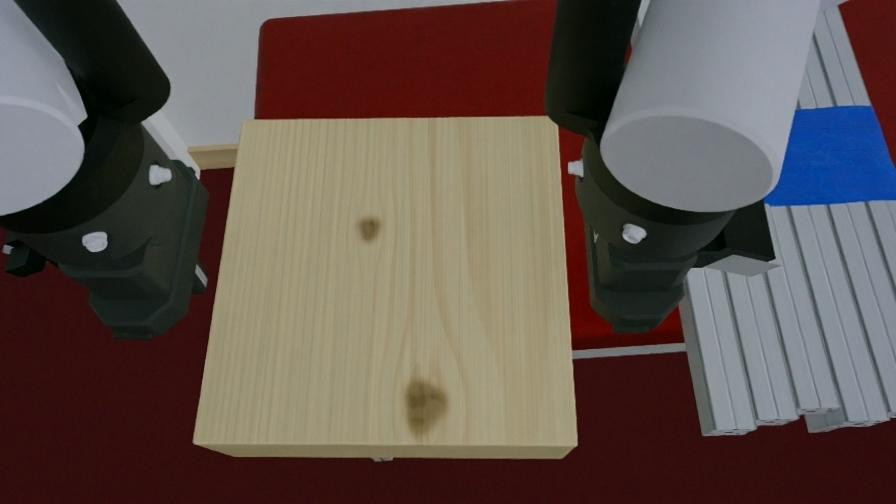

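>>> move(
  target={"side":"left","x":0.417,"y":0.192,"z":0.752,"quat_wxyz":[0.9998,0,0,-0.0175]},
  cameras=[],
)

>>> move(
  target={"side":"right","x":0.417,"y":-0.07,"z":0.752,"quat_wxyz":[0.9998,0,0,-0.0175]},
  cameras=[],
)

>>> move(
  joints={"torso_squat_rad":0.25},
  min_time_s=2,
)

Scene clock: 121.27 s.
Joint torques (N m): left_arm=[-17.16 -5.09 9.66 2.39 0.2 -0.8 0.17] | right_arm=[-20.22 5.29 -6.02 2.2 -0.11 -0.01 0.23]
External joint torques (N m): left_arm=[1.79 -0.12 2.88 0.72 0.18 -0.74 0.17] | right_arm=[0.42 0.39 -0.19 -0.3 -0.24 -0.01 0.23]
Motor temperatures (°C): left_arm=[32 29 33 37 35 35 38] | right_arm=[37 31 34 30 36 40 34]
Wrist force (N): left_arm=[-2.6 2.0 -7.8] | right_arm=[-0.6 1.6 1.5]
Wrist torque (N m): left_arm=[-0.14 -0.17 -0.10] | right_arm=[-0.17 0.04 -0.08]
Wrist force, peak (N): left_arm=[-2.8 4.7 -7.6] | right_arm=[-0.3 1.5 3.0]
move: done
base_odometry: x=+0.456 y=+1.201 heading=+0.001
lidar_m: 0.62 0.38 1.29 3.18 2.40 1.67 1.58 1.62 2.15 1.04 0.69 0.78
base_status: not commanded
joint_positions: torso_squat_rad=+0.500 torso_shift_rad=+0.000 torso_pitch_rad=+0.800 torso_yaw_rad=+0.000 left_shoulder_pitch_rad=+0.782 left_shoulder_roll_rad=+2.777 left_shoulder_yaw_rad=+0.903 left_elbow_rad=-1.630 left_forearm_roll_rad=+1.695 left_wrist_pitch_rad=+0.693 left_hand_roll_rad=+1.028 left_gripper_m=+0.000 right_shoulder_pitch_rad=+0.681 right_shoulder_roll_rad=-3.059 right_shoulder_yaw_rad=-0.829 right_elbow_rad=-1.556 right_forearm_roll_rad=-1.845 right_wrist_pitch_rad=+0.652 right_hand_roll_rad=-1.223 right_gripper_m=+0.000 head_pan_rad=+0.000 head_tilt_rad=+0.400
joint_status: all done
wheel_motors_off: 0
motor_effort: left_wheel=-4(6) right_wheel=+3(5)
chest: x=-0.0062 y=+0.0001 z=+1.1104 quat_wxyz=(+0.921, +0.000, +0.389, +0.000) (m; base frame)
left_hand: x=+0.4169 y=+0.1922 z=+0.7520 quat_wxyz=(+1.000, +0.000, +0.000, -0.018) (m; base frame)
left_hand_status: reached (checked arc, planned for 0.3 s): 0 mm and 0.0 deg off.
right_hand: x=+0.4152 y=-0.1049 z=+0.7544 quat_wxyz=(+1.000, +0.000, +0.000, -0.018) (m; base frame)
pictures: none
No camera images: "cameras" was empty.

Scene clock: 121.93 s.
Joint torques (N m): left_arm=[-26.28 19.17 38.24 -10.56 7.23 -14.12 2.68] | right_arm=[-26.44 -25.12 -36.83 -0.88 -6.67 -18.54 -3.67]
External joint torques (N m): left_arm=[-7.4 24.14 31.54 -12.26 7.21 -14.09 2.68] | right_arm=[-5.24 -30.3 -30.77 -3.48 -6.82 -18.56 -3.67]
Motor temperatures (°C): left_arm=[32 29 33 37 35 36 38] | right_arm=[37 31 34 30 36 40 34]
Wrist force (N): left_arm=[-1.2 81.1 -0.4] | right_arm=[-1.4 -101.2 28.6]
Wrist torque (N m): left_arm=[-3.57 0.10 -2.85] | right_arm=[4.78 0.49 3.93]
Wrist force, peak (N): left_arm=[0.6 99.2 -2.0] | right_arm=[-1.4 -117.8 31.8]
move: done
base_odometry: x=+0.456 y=+1.201 heading=+0.001
lidar_m: 0.62 0.38 1.30 3.17 2.40 1.68 1.59 1.63 2.16 1.04 0.69 0.79
base_status: not commanded
joint_positions: torso_squat_rad=+0.500 torso_shift_rad=-0.001 torso_pitch_rad=+0.798 torso_yaw_rad=+0.000 left_shoulder_pitch_rad=+0.784 left_shoulder_roll_rad=+2.771 left_shoulder_yaw_rad=+0.896 left_elbow_rad=-1.627 left_forearm_roll_rad=+1.694 left_wrist_pitch_rad=+0.697 left_hand_roll_rad=+1.027 left_gripper_m=+0.000 right_shoulder_pitch_rad=+0.715 right_shoulder_roll_rad=-3.133 right_shoulder_yaw_rad=-0.891 right_elbow_rad=-1.475 right_forearm_roll_rad=-1.847 right_wrist_pitch_rad=+0.712 right_hand_roll_rad=-1.252 right_gripper_m=+0.000 head_pan_rad=+0.000 head_tilt_rad=+0.400
joint_status: all done
wheel_motors_off: 0
motor_effort: left_wheel=-9(10) right_wheel=+11(13)
chest: x=-0.0068 y=-0.0001 z=+1.1107 quat_wxyz=(+0.921, +0.000, +0.389, +0.000) (m; base frame)
left_hand: x=+0.4166 y=+0.1988 z=+0.7514 quat_wxyz=(+1.000, +0.006, +0.001, -0.014) (m; base frame)
right_hand: x=+0.4184 y=-0.0778 z=+0.7519 quat_wxyz=(+1.000, -0.005, -0.001, -0.021) (m; base frame)
right_hand_status: reached (checked arc, planned for 0.3 s): 8 mm and 0.8 deg off.
pictures: none
No camera images: "cameras" was empty.

Scene clock: 124.23 s.
Joint torques (N m): left_arm=[-31.3 18.43 41.27 -10.56 8.03 -14.25 3.28] | right_arm=[-37.93 -18.77 -37.2 -0.6 -6.69 -14.87 -3.21]
External joint torques (N m): left_arm=[-12.46 23.41 34.59 -12.23 8.01 -14.22 3.28] | right_arm=[-16.78 -23.92 -31.15 -3.15 -6.82 -14.88 -3.21]
Motor temperatures (°C): left_arm=[32 29 33 37 35 36 38] | right_arm=[37 31 34 30 36 41 34]
Wrist force (N): left_arm=[-1.7 79.6 -17.2] | right_arm=[2.6 -79.6 -16.7]
Wrist torque (N m): left_arm=[-3.02 -0.35 -3.37] | right_arm=[3.20 -0.27 3.21]
Wrist force, peak (N): left_arm=[-2.5 80.8 -17.4] | right_arm=[-1.4 -100.7 27.6]
move: done
base_odometry: x=+0.456 y=+1.201 heading=+0.001
lidar_m: 0.62 0.38 1.31 3.17 2.40 1.68 1.58 1.65 2.16 1.02 0.69 0.77
base_status: not commanded
joint_positions: torso_squat_rad=+0.250 torso_shift_rad=+0.000 torso_pitch_rad=+0.801 torso_yaw_rad=+0.000 left_shoulder_pitch_rad=+0.786 left_shoulder_roll_rad=+2.772 left_shoulder_yaw_rad=+0.895 left_elbow_rad=-1.627 left_forearm_roll_rad=+1.693 left_wrist_pitch_rad=+0.697 left_hand_roll_rad=+1.027 left_gripper_m=+0.000 right_shoulder_pitch_rad=+0.718 right_shoulder_roll_rad=-3.135 right_shoulder_yaw_rad=-0.891 right_elbow_rad=-1.475 right_forearm_roll_rad=-1.847 right_wrist_pitch_rad=+0.711 right_hand_roll_rad=-1.252 right_gripper_m=+0.000 head_pan_rad=+0.000 head_tilt_rad=+0.400
joint_status: all done
wheel_motors_off: 0
motor_effort: left_wheel=-5(9) right_wheel=+6(12)
chest: x=-0.0057 y=+0.0000 z=+1.1741 quat_wxyz=(+0.921, +0.000, +0.390, +0.000) (m; base frame)
left_hand: x=+0.4161 y=+0.1995 z=+0.8132 quat_wxyz=(+1.000, +0.006, +0.003, -0.014) (m; base frame)
right_hand: x=+0.4172 y=-0.0774 z=+0.8130 quat_wxyz=(+1.000, -0.005, +0.002, -0.021) (m; base frame)
pictures: head_camera, left_wrist_camera, right_wrist_camera
camera_calibration:
head_camera: T_world_to_cam=[[-0.0164305, -0.999499, -0.0270525, 0.0366443], [-0.909976, 0.0261598, -0.413834, 0.728084], [0.414335, 0.0178176, -0.90995, 1.06243], [0, 0, 0, 1]] pos_world=[0.22294, -0.00135052, 1.26906]
left_wrist_camera: T_world_to_cam=[[0.999905, -0.000752246, -0.013792, -0.405321], [0.00550445, -0.8941, 0.447834, -0.159065], [-0.0126683, -0.447867, -0.89401, 0.894052], [0, 0, 0, 1]] pos_world=[0.417484, 0.257892, 0.864936]
right_wrist_camera: T_world_to_cam=[[-0.999657, 0.0124919, -0.0230249, 0.435521], [-0.000610978, 0.867613, 0.497239, -0.309707], [0.0261881, 0.497083, -0.867308, 0.804929], [0, 0, 0, 1]] pos_world=[0.414103, -0.136851, 0.862148]

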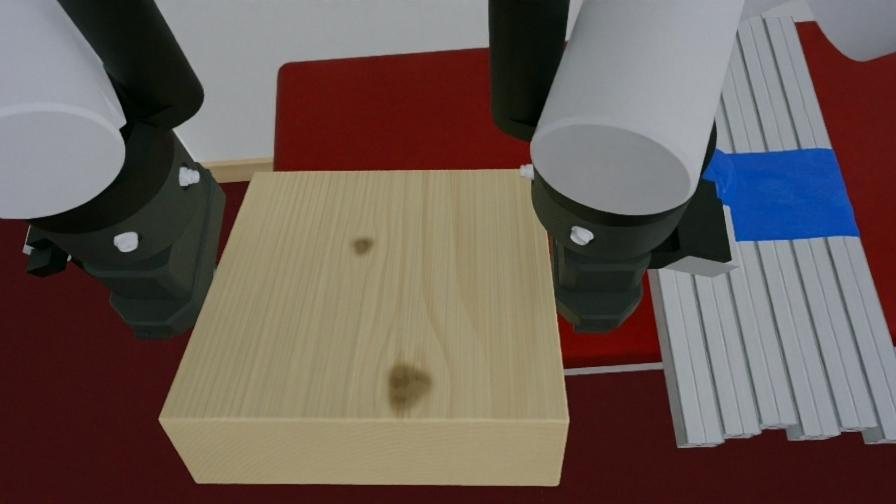

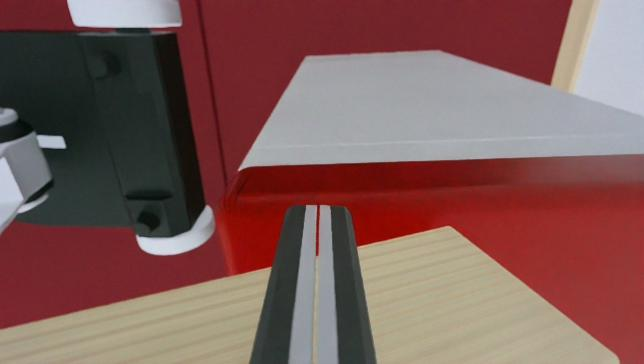

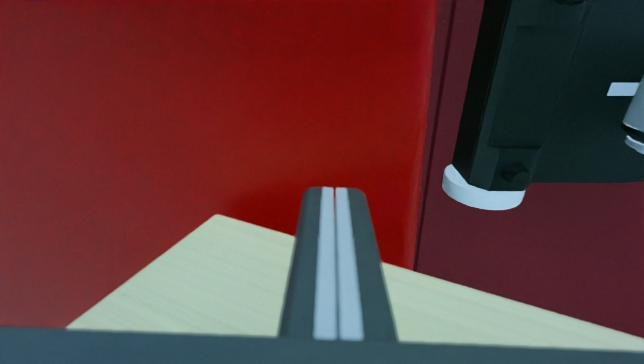

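>>> move(
  joints={"torso_squat_rad":0.5},
  min_time_s=2.5,
  cameras=[],
)

>>> move(
  target={"side":"right","x":0.415,"y":-0.105,"z":0.757,"quat_wxyz":[0.9998,0,0,-0.0175]},
  cameras=[],
)

>>> move(
  target={"side":"left","x":0.415,"y":0.21,"z":0.757,"quat_wxyz":[0.9998,0,0,-0.0175]},
  cameras=["left_wrist_camera","head_camera"],
)

Scene clock: 132.03 s.
Joint torques (N m): left_arm=[-28.58 20.73 41.46 -9.53 7.41 -16.49 3.44] | right_arm=[-30.08 -20.24 -36.12 2.32 -5.36 -17.18 -3.45]
External joint torques (N m): left_arm=[-9.7 25.71 34.76 -11.24 7.39 -16.45 3.44] | right_arm=[-8.88 -25.42 -30.06 -0.28 -5.5 -17.2 -3.45]
Motor temperatures (°C): left_arm=[32 29 34 37 36 37 38] | right_arm=[37 31 34 30 37 43 34]
Wrist force (N): left_arm=[-13.0 88.3 12.2] | right_arm=[-11.0 -92.3 32.2]
Wrist torque (N m): left_arm=[-4.14 0.01 -3.58] | right_arm=[4.58 0.34 3.87]
Wrist force, peak (N): left_arm=[-12.6 89.6 12.6] | right_arm=[-11.0 -92.9 32.9]
move: done
base_odometry: x=+0.456 y=+1.201 heading=+0.001
lidar_m: 0.63 0.39 1.30 3.17 2.39 1.68 1.58 1.65 2.17 1.03 0.69 0.79
base_status: not commanded
joint_positions: torso_squat_rad=+0.500 torso_shift_rad=-0.001 torso_pitch_rad=+0.797 torso_yaw_rad=+0.000 left_shoulder_pitch_rad=+0.785 left_shoulder_roll_rad=+2.771 left_shoulder_yaw_rad=+0.895 left_elbow_rad=-1.627 left_forearm_roll_rad=+1.693 left_wrist_pitch_rad=+0.697 left_hand_roll_rad=+1.027 left_gripper_m=+0.000 right_shoulder_pitch_rad=+0.716 right_shoulder_roll_rad=-3.134 right_shoulder_yaw_rad=-0.891 right_elbow_rad=-1.475 right_forearm_roll_rad=-1.847 right_wrist_pitch_rad=+0.712 right_hand_roll_rad=-1.252 right_gripper_m=+0.000 head_pan_rad=+0.000 head_tilt_rad=+0.400
joint_status: all done
wheel_motors_off: 0
motor_effort: left_wheel=-3(6) right_wheel=+9(10)
chest: x=-0.0073 y=+0.0000 z=+1.1109 quat_wxyz=(+0.922, +0.000, +0.388, +0.000) (m; base frame)
left_hand: x=+0.4159 y=+0.1996 z=+0.7517 quat_wxyz=(+1.000, +0.006, +0.001, -0.014) (m; base frame)
right_hand: x=+0.4173 y=-0.0771 z=+0.7521 quat_wxyz=(+1.000, -0.005, -0.001, -0.021) (m; base frame)
pictures: none
No camera images: "cameras" was empty.

Scene clock: 132.70 s.
Joint torques (N m): left_arm=[-18.75 -2.23 12.13 -0.18 0.77 -1.77 0.28] | right_arm=[-21.89 4.17 -6.56 2.04 -0.1 -0.18 -0.12]
External joint torques (N m): left_arm=[0.19 2.72 5.35 -1.84 0.75 -1.71 0.28] | right_arm=[-1.28 -0.76 -0.49 -0.33 -0.23 -0.18 -0.12]
Motor temperatures (°C): left_arm=[32 29 34 37 36 37 38] | right_arm=[37 31 34 30 37 43 34]
Wrist force (N): left_arm=[-1.2 6.0 -8.3] | right_arm=[0.9 2.6 -1.2]
Wrist torque (N m): left_arm=[-0.24 -0.03 -0.04] | right_arm=[-0.30 0.28 -0.11]
Wrist force, peak (N): left_arm=[-12.0 89.4 11.8] | right_arm=[-11.1 -93.2 32.3]
move: done
base_odometry: x=+0.456 y=+1.201 heading=+0.001
lidar_m: 0.61 0.37 1.30 3.17 2.40 1.66 1.57 1.64 2.17 1.04 0.68 0.79
base_status: not commanded
joint_positions: torso_squat_rad=+0.500 torso_shift_rad=+0.000 torso_pitch_rad=+0.800 torso_yaw_rad=+0.000 left_shoulder_pitch_rad=+0.783 left_shoulder_roll_rad=+2.777 left_shoulder_yaw_rad=+0.902 left_elbow_rad=-1.630 left_forearm_roll_rad=+1.695 left_wrist_pitch_rad=+0.693 left_hand_roll_rad=+1.028 left_gripper_m=+0.000 right_shoulder_pitch_rad=+0.698 right_shoulder_roll_rad=-3.042 right_shoulder_yaw_rad=-0.862 right_elbow_rad=-1.556 right_forearm_roll_rad=-1.819 right_wrist_pitch_rad=+0.679 right_hand_roll_rad=-1.229 right_gripper_m=+0.000 head_pan_rad=+0.000 head_tilt_rad=+0.400
joint_status: all done
wheel_motors_off: 0
motor_effort: left_wheel=-4(6) right_wheel=+4(9)
chest: x=-0.0062 y=+0.0001 z=+1.1105 quat_wxyz=(+0.921, +0.000, +0.389, +0.000) (m; base frame)
left_hand: x=+0.4169 y=+0.1930 z=+0.7518 quat_wxyz=(+1.000, +0.001, +0.000, -0.017) (m; base frame)
right_hand: x=+0.4153 y=-0.1051 z=+0.7555 quat_wxyz=(+1.000, +0.000, +0.001, -0.018) (m; base frame)
right_hand_status: reached (checked arc, planned for 0.3 s): 2 mm and 0.2 deg off.
pictures: none
No camera images: "cameras" was empty.

Scene clock: 133.50 s.
Joint torques (N m): left_arm=[-16.63 -4.41 7.73 1.13 0.13 -0.39 -0.12] | right_arm=[-21.46 5.21 -6.47 2.51 -0.24 0.05 -0.14]
External joint torques (N m): left_arm=[1.82 0.39 0.95 -0.51 0.11 -0.33 -0.12] | right_arm=[-0.85 0.28 -0.41 0.13 -0.37 0.05 -0.14]
Motor temperatures (°C): left_arm=[32 29 34 37 36 37 38] | right_arm=[37 31 34 30 37 42 34]
Wrist force (N): left_arm=[0.2 -1.1 -8.3] | right_arm=[0.6 2.2 -1.0]
Wrist torque (N m): left_arm=[-0.04 0.07 0.05] | right_arm=[-0.28 0.18 -0.08]
Wrist force, peak (N): left_arm=[0.2 4.2 -8.7] | right_arm=[0.3 2.4 -2.6]
move: done
base_odometry: x=+0.456 y=+1.201 heading=+0.001
lidar_m: 0.62 0.38 1.30 3.18 2.39 1.68 1.58 1.64 2.15 1.03 0.68 0.79
base_status: not commanded
joint_positions: torso_squat_rad=+0.500 torso_shift_rad=+0.000 torso_pitch_rad=+0.800 torso_yaw_rad=+0.000 left_shoulder_pitch_rad=+0.773 left_shoulder_roll_rad=+2.724 left_shoulder_yaw_rad=+0.890 left_elbow_rad=-1.656 left_forearm_roll_rad=+1.691 left_wrist_pitch_rad=+0.691 left_hand_roll_rad=+0.997 left_gripper_m=+0.000 right_shoulder_pitch_rad=+0.698 right_shoulder_roll_rad=-3.043 right_shoulder_yaw_rad=-0.862 right_elbow_rad=-1.556 right_forearm_roll_rad=-1.819 right_wrist_pitch_rad=+0.679 right_hand_roll_rad=-1.229 right_gripper_m=+0.000 head_pan_rad=+0.000 head_tilt_rad=+0.400
joint_status: all done
wheel_motors_off: 0
motor_effort: left_wheel=-5(7) right_wheel=+3(6)
chest: x=-0.0062 y=+0.0001 z=+1.1104 quat_wxyz=(+0.921, +0.000, +0.389, +0.000) (m; base frame)
left_hand: x=+0.4149 y=+0.2094 z=+0.7563 quat_wxyz=(+1.000, +0.000, +0.000, -0.017) (m; base frame)
left_hand_status: reached (checked arc, planned for 0.3 s): 1 mm and 0.1 deg off.
right_hand: x=+0.4153 y=-0.1050 z=+0.7555 quat_wxyz=(+1.000, +0.000, +0.001, -0.018) (m; base frame)
pictures: head_camera, left_wrist_camera
camera_calibration:
head_camera: T_world_to_cam=[[-0.0162182, -0.999504, -0.0269887, 0.0348918], [-0.909532, 0.0259594, -0.414823, 0.702347], [0.415317, 0.0178194, -0.909502, 1.00413], [0, 0, 0, 1]] pos_world=[0.222339, -0.00125113, 1.20555]
left_wrist_camera: T_world_to_cam=[[0.999933, -0.00729283, -0.00893518, -0.407181], [-0.00238216, -0.888598, 0.458681, -0.130832], [-0.0112849, -0.458629, -0.888556, 0.845163], [0, 0, 0, 1]] pos_world=[0.41638, 0.26839, 0.807346]

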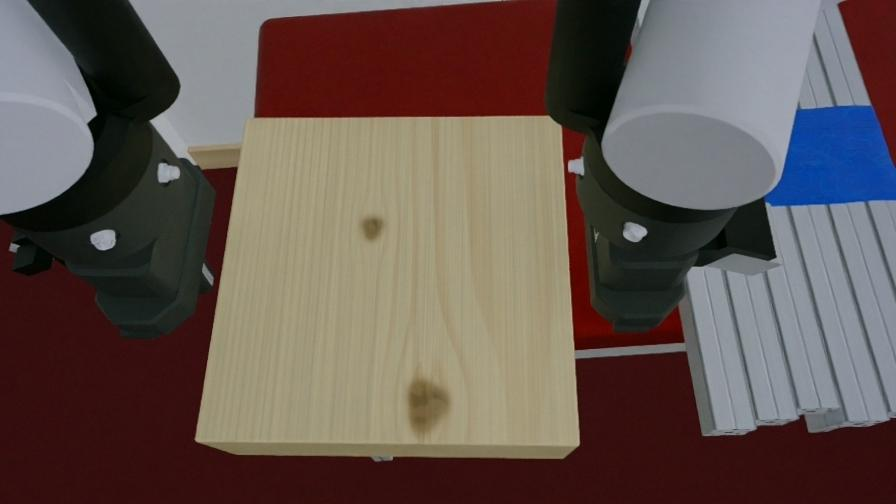

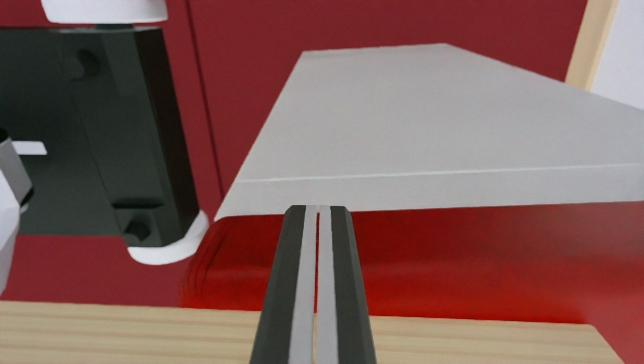

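Raise hands and regrip.

>>> move(
  target={"side":"left","x":0.415,"y":0.215,"z":0.780,"quat_wxyz":[0.9998,0,0,-0.0175]},
  cameras=[],
)

>>> move(
  target={"side":"right","x":0.415,"y":-0.105,"z":0.780,"quat_wxyz":[0.9998,0,0,-0.0175]},
  cameras=[],
)

>>> move(
  target={"side":"left","x":0.415,"y":0.185,"z":0.780,"quat_wxyz":[0.9998,0,0,-0.0175]},
  cameras=[],
)

>>> move(
  target={"side":"right","x":0.415,"y":-0.07,"z":0.780,"quat_wxyz":[0.9998,0,0,-0.0175]},
)

Scene clock: 135.57 s.
Joint torques (N m): left_arm=[-15.44 -3.51 8.3 1.18 0.05 -0.17 -0.21] | right_arm=[-21.33 5.27 -6.55 2.42 -0.1 -0.07 -0.06]
External joint torques (N m): left_arm=[2.63 0.67 1.16 -0.55 0.03 -0.11 -0.21] | right_arm=[-0.73 0.34 -0.49 0.04 -0.23 -0.07 -0.06]
Motor temperatures (°C): left_arm=[32 29 34 37 35 37 38] | right_arm=[37 31 34 30 37 42 34]
Wrist force (N): left_arm=[0.5 -0.7 -7.6] | right_arm=[0.4 2.3 -1.4]
Wrist torque (N m): left_arm=[-0.08 0.12 0.08] | right_arm=[-0.25 0.19 -0.09]
Wrist force, peak (N): left_arm=[-1.3 -1.6 -9.0] | right_arm=[0.4 2.8 -1.8]
move: done
base_odometry: x=+0.456 y=+1.201 heading=+0.001
lidar_m: 0.63 0.38 1.31 3.18 2.38 1.67 1.58 1.63 2.15 1.04 0.68 0.79
base_status: not commanded
joint_positions: torso_squat_rad=+0.500 torso_shift_rad=+0.000 torso_pitch_rad=+0.800 torso_yaw_rad=+0.000 left_shoulder_pitch_rad=+0.711 left_shoulder_roll_rad=+2.663 left_shoulder_yaw_rad=+0.890 left_elbow_rad=-1.713 left_forearm_roll_rad=+1.706 left_wrist_pitch_rad=+0.736 left_hand_roll_rad=+0.977 left_gripper_m=+0.000 right_shoulder_pitch_rad=+0.698 right_shoulder_roll_rad=-3.043 right_shoulder_yaw_rad=-0.862 right_elbow_rad=-1.556 right_forearm_roll_rad=-1.819 right_wrist_pitch_rad=+0.679 right_hand_roll_rad=-1.229 right_gripper_m=+0.000 head_pan_rad=+0.000 head_tilt_rad=+0.400
joint_status: all done
wheel_motors_off: 0
motor_effort: left_wheel=-4(6) right_wheel=+4(6)
chest: x=-0.0061 y=+0.0001 z=+1.1104 quat_wxyz=(+0.921, +0.000, +0.389, +0.000) (m; base frame)
left_hand: x=+0.4152 y=+0.2150 z=+0.7801 quat_wxyz=(+1.000, +0.000, +0.000, -0.017) (m; base frame)
left_hand_status: reached (checked arc, planned for 0.3 s): 0 mm and 0.0 deg off.
right_hand: x=+0.4153 y=-0.1050 z=+0.7555 quat_wxyz=(+1.000, +0.000, +0.001, -0.018) (m; base frame)
pictures: none
No camera images: "cameras" was empty.

Scene clock: 136.40 s.
Joint torques (N m): left_arm=[-15.91 -4.17 8.29 1.56 0.07 -0.26 -0.18] | right_arm=[-21.23 5.76 -7.25 2.39 0 0.11 -0.22]
External joint torques (N m): left_arm=[2.15 0 1.16 -0.16 0.05 -0.21 -0.18] | right_arm=[-0.82 1.11 -0.92 -0.07 -0.14 0.11 -0.22]
Motor temperatures (°C): left_arm=[32 29 34 37 35 37 38] | right_arm=[37 31 34 30 37 42 34]
Wrist force (N): left_arm=[0.0 -0.4 -8.0] | right_arm=[1.0 3.0 -4.8]
Wrist torque (N m): left_arm=[-0.15 0.09 0.05] | right_arm=[-0.33 0.21 -0.09]
Wrist force, peak (N): left_arm=[0.2 -1.0 -8.5] | right_arm=[0.4 2.2 -6.0]
move: done
base_odometry: x=+0.456 y=+1.201 heading=+0.001
lidar_m: 0.63 0.37 1.31 3.19 2.38 1.68 1.58 1.64 2.15 1.04 0.68 0.78
base_status: not commanded
joint_positions: torso_squat_rad=+0.500 torso_shift_rad=+0.000 torso_pitch_rad=+0.800 torso_yaw_rad=+0.000 left_shoulder_pitch_rad=+0.711 left_shoulder_roll_rad=+2.663 left_shoulder_yaw_rad=+0.890 left_elbow_rad=-1.713 left_forearm_roll_rad=+1.706 left_wrist_pitch_rad=+0.736 left_hand_roll_rad=+0.977 left_gripper_m=+0.000 right_shoulder_pitch_rad=+0.633 right_shoulder_roll_rad=-3.002 right_shoulder_yaw_rad=-0.867 right_elbow_rad=-1.620 right_forearm_roll_rad=-1.829 right_wrist_pitch_rad=+0.712 right_hand_roll_rad=-1.238 right_gripper_m=+0.000 head_pan_rad=+0.000 head_tilt_rad=+0.400
joint_status: all done
wheel_motors_off: 0
motor_effort: left_wheel=-4(6) right_wheel=+4(7)
chest: x=-0.0061 y=+0.0001 z=+1.1104 quat_wxyz=(+0.921, +0.000, +0.389, +0.000) (m; base frame)
left_hand: x=+0.4152 y=+0.2149 z=+0.7799 quat_wxyz=(+1.000, +0.000, +0.000, -0.017) (m; base frame)
right_hand: x=+0.4150 y=-0.1051 z=+0.7798 quat_wxyz=(+1.000, +0.000, +0.000, -0.017) (m; base frame)
right_hand_status: reached (checked arc, planned for 0.3 s): 0 mm and 0.0 deg off.
pictures: none
No camera images: "cameras" was empty.

Scene clock: 137.03 s.
Joint torques (N m): left_arm=[-16.69 -5.38 8.48 2.44 -0.05 -0.04 -0.08] | right_arm=[-21.77 6.07 -7.25 2.74 -0.07 -0.01 -0.08]
External joint torques (N m): left_arm=[2.06 -1.03 1.28 0.73 -0.08 0.02 -0.08] | right_arm=[-1.36 1.43 -0.92 0.27 -0.21 -0.01 -0.08]
Motor temperatures (°C): left_arm=[32 29 34 37 35 37 38] | right_arm=[37 31 34 30 37 42 34]
Wrist force (N): left_arm=[-0.7 -0.9 -8.1] | right_arm=[1.1 2.6 -4.8]
Wrist torque (N m): left_arm=[-0.03 -0.02 0.06] | right_arm=[-0.28 0.23 -0.12]
Wrist force, peak (N): left_arm=[-0.4 -0.5 -8.5] | right_arm=[0.3 2.9 -5.5]
move: done
base_odometry: x=+0.456 y=+1.201 heading=+0.001
lidar_m: 0.62 0.38 1.31 3.17 2.40 1.66 1.58 1.63 2.15 1.04 0.69 0.78
base_status: not commanded
joint_positions: torso_squat_rad=+0.500 torso_shift_rad=+0.000 torso_pitch_rad=+0.800 torso_yaw_rad=+0.000 left_shoulder_pitch_rad=+0.704 left_shoulder_roll_rad=+2.740 left_shoulder_yaw_rad=+0.909 left_elbow_rad=-1.705 left_forearm_roll_rad=+1.704 left_wrist_pitch_rad=+0.746 left_hand_roll_rad=+1.054 left_gripper_m=+0.000 right_shoulder_pitch_rad=+0.633 right_shoulder_roll_rad=-3.002 right_shoulder_yaw_rad=-0.867 right_elbow_rad=-1.620 right_forearm_roll_rad=-1.829 right_wrist_pitch_rad=+0.712 right_hand_roll_rad=-1.238 right_gripper_m=+0.000 head_pan_rad=+0.000 head_tilt_rad=+0.400
joint_status: all done
wheel_motors_off: 0
motor_effort: left_wheel=-6(9) right_wheel=+5(6)
chest: x=-0.0060 y=+0.0001 z=+1.1104 quat_wxyz=(+0.921, +0.000, +0.389, +0.000) (m; base frame)
left_hand: x=+0.4150 y=+0.1849 z=+0.7800 quat_wxyz=(+1.000, +0.000, +0.000, -0.018) (m; base frame)
left_hand_status: reached (checked arc, planned for 0.3 s): 0 mm and 0.0 deg off.
right_hand: x=+0.4150 y=-0.1051 z=+0.7798 quat_wxyz=(+1.000, +0.000, +0.000, -0.017) (m; base frame)
pictures: none
No camera images: "cameras" was empty.

Scene clock: 137.70 s.
Joint torques (N m): left_arm=[-18.72 0.94 15.33 -0.71 1.11 -4.08 -0.04] | right_arm=[-24.8 -0.31 -16.22 2.57 -1.1 -5.53 -0.15]
External joint torques (N m): left_arm=[0.02 5.27 8.12 -2.43 1.08 -4.01 -0.04] | right_arm=[-3.8 -5.3 -9.81 -0.08 -1.24 -5.55 -0.15]
Motor temperatures (°C): left_arm=[32 29 34 37 35 37 38] | right_arm=[37 31 34 30 36 42 34]
Wrist force (N): left_arm=[-0.8 20.0 -4.5] | right_arm=[0.7 -23.6 -4.6]
Wrist torque (N m): left_arm=[-0.39 0.07 0.12] | right_arm=[0.20 0.16 0.01]
Wrist force, peak (N): left_arm=[-2.0 26.0 -4.9] | right_arm=[0.0 -31.0 -3.5]
move: done
base_odometry: x=+0.456 y=+1.201 heading=+0.001
lidar_m: 0.62 0.37 1.30 3.18 2.39 1.67 1.58 1.65 2.15 1.04 0.69 0.79
base_status: not commanded
joint_positions: torso_squat_rad=+0.500 torso_shift_rad=+0.000 torso_pitch_rad=+0.800 torso_yaw_rad=+0.000 left_shoulder_pitch_rad=+0.705 left_shoulder_roll_rad=+2.739 left_shoulder_yaw_rad=+0.907 left_elbow_rad=-1.705 left_forearm_roll_rad=+1.704 left_wrist_pitch_rad=+0.747 left_hand_roll_rad=+1.054 left_gripper_m=+0.000 right_shoulder_pitch_rad=+0.640 right_shoulder_roll_rad=-3.095 right_shoulder_yaw_rad=-0.903 right_elbow_rad=-1.555 right_forearm_roll_rad=-1.860 right_wrist_pitch_rad=+0.743 right_hand_roll_rad=-1.270 right_gripper_m=+0.000 head_pan_rad=+0.000 head_tilt_rad=+0.400
joint_status: all done
wheel_motors_off: 0
motor_effort: left_wheel=-5(7) right_wheel=+6(10)
chest: x=-0.0061 y=+0.0000 z=+1.1104 quat_wxyz=(+0.921, +0.000, +0.389, +0.000) (m; base frame)
left_hand: x=+0.4150 y=+0.1864 z=+0.7797 quat_wxyz=(+1.000, +0.001, +0.000, -0.017) (m; base frame)
right_hand: x=+0.4150 y=-0.0720 z=+0.7795 quat_wxyz=(+1.000, -0.002, +0.000, -0.019) (m; base frame)
right_hand_status: reached (checked arc, planned for 0.4 s): 2 mm and 0.2 deg off.
pictures: head_camera, left_wrist_camera, right_wrist_camera
camera_calibration:
head_camera: T_world_to_cam=[[-0.0163167, -0.999502, -0.0270262, 0.0348581], [-0.909586, 0.0260621, -0.414698, 0.702262], [0.415196, 0.0178161, -0.909557, 1.0041], [0, 0, 0, 1]] pos_world=[0.222439, -0.00135081, 1.20545]
left_wrist_camera: T_world_to_cam=[[0.999937, -0.00616792, -0.00941952, -0.407014], [-0.001181, -0.889445, 0.45704, -0.161022], [-0.0111971, -0.457, -0.889396, 0.855844], [0, 0, 0, 1]] pos_world=[0.416381, 0.24539, 0.830945]
right_wrist_camera: T_world_to_cam=[[-0.999634, 0.00798979, -0.0258288, 0.434311], [-0.00611154, 0.86383, 0.503746, -0.300854], [0.0263365, 0.503719, -0.863466, 0.770569], [0, 0, 0, 1]] pos_world=[0.41202, -0.131734, 0.828131]

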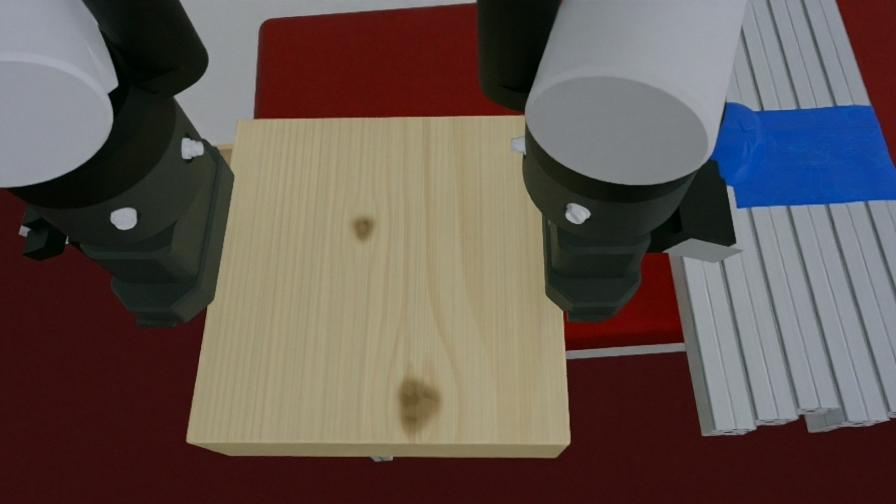

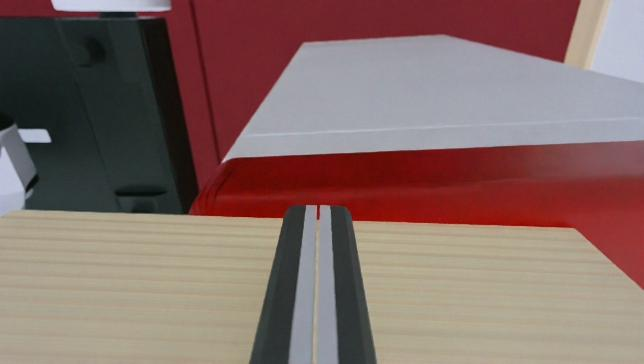

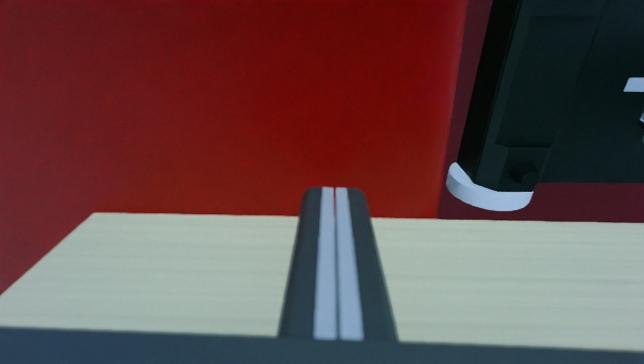

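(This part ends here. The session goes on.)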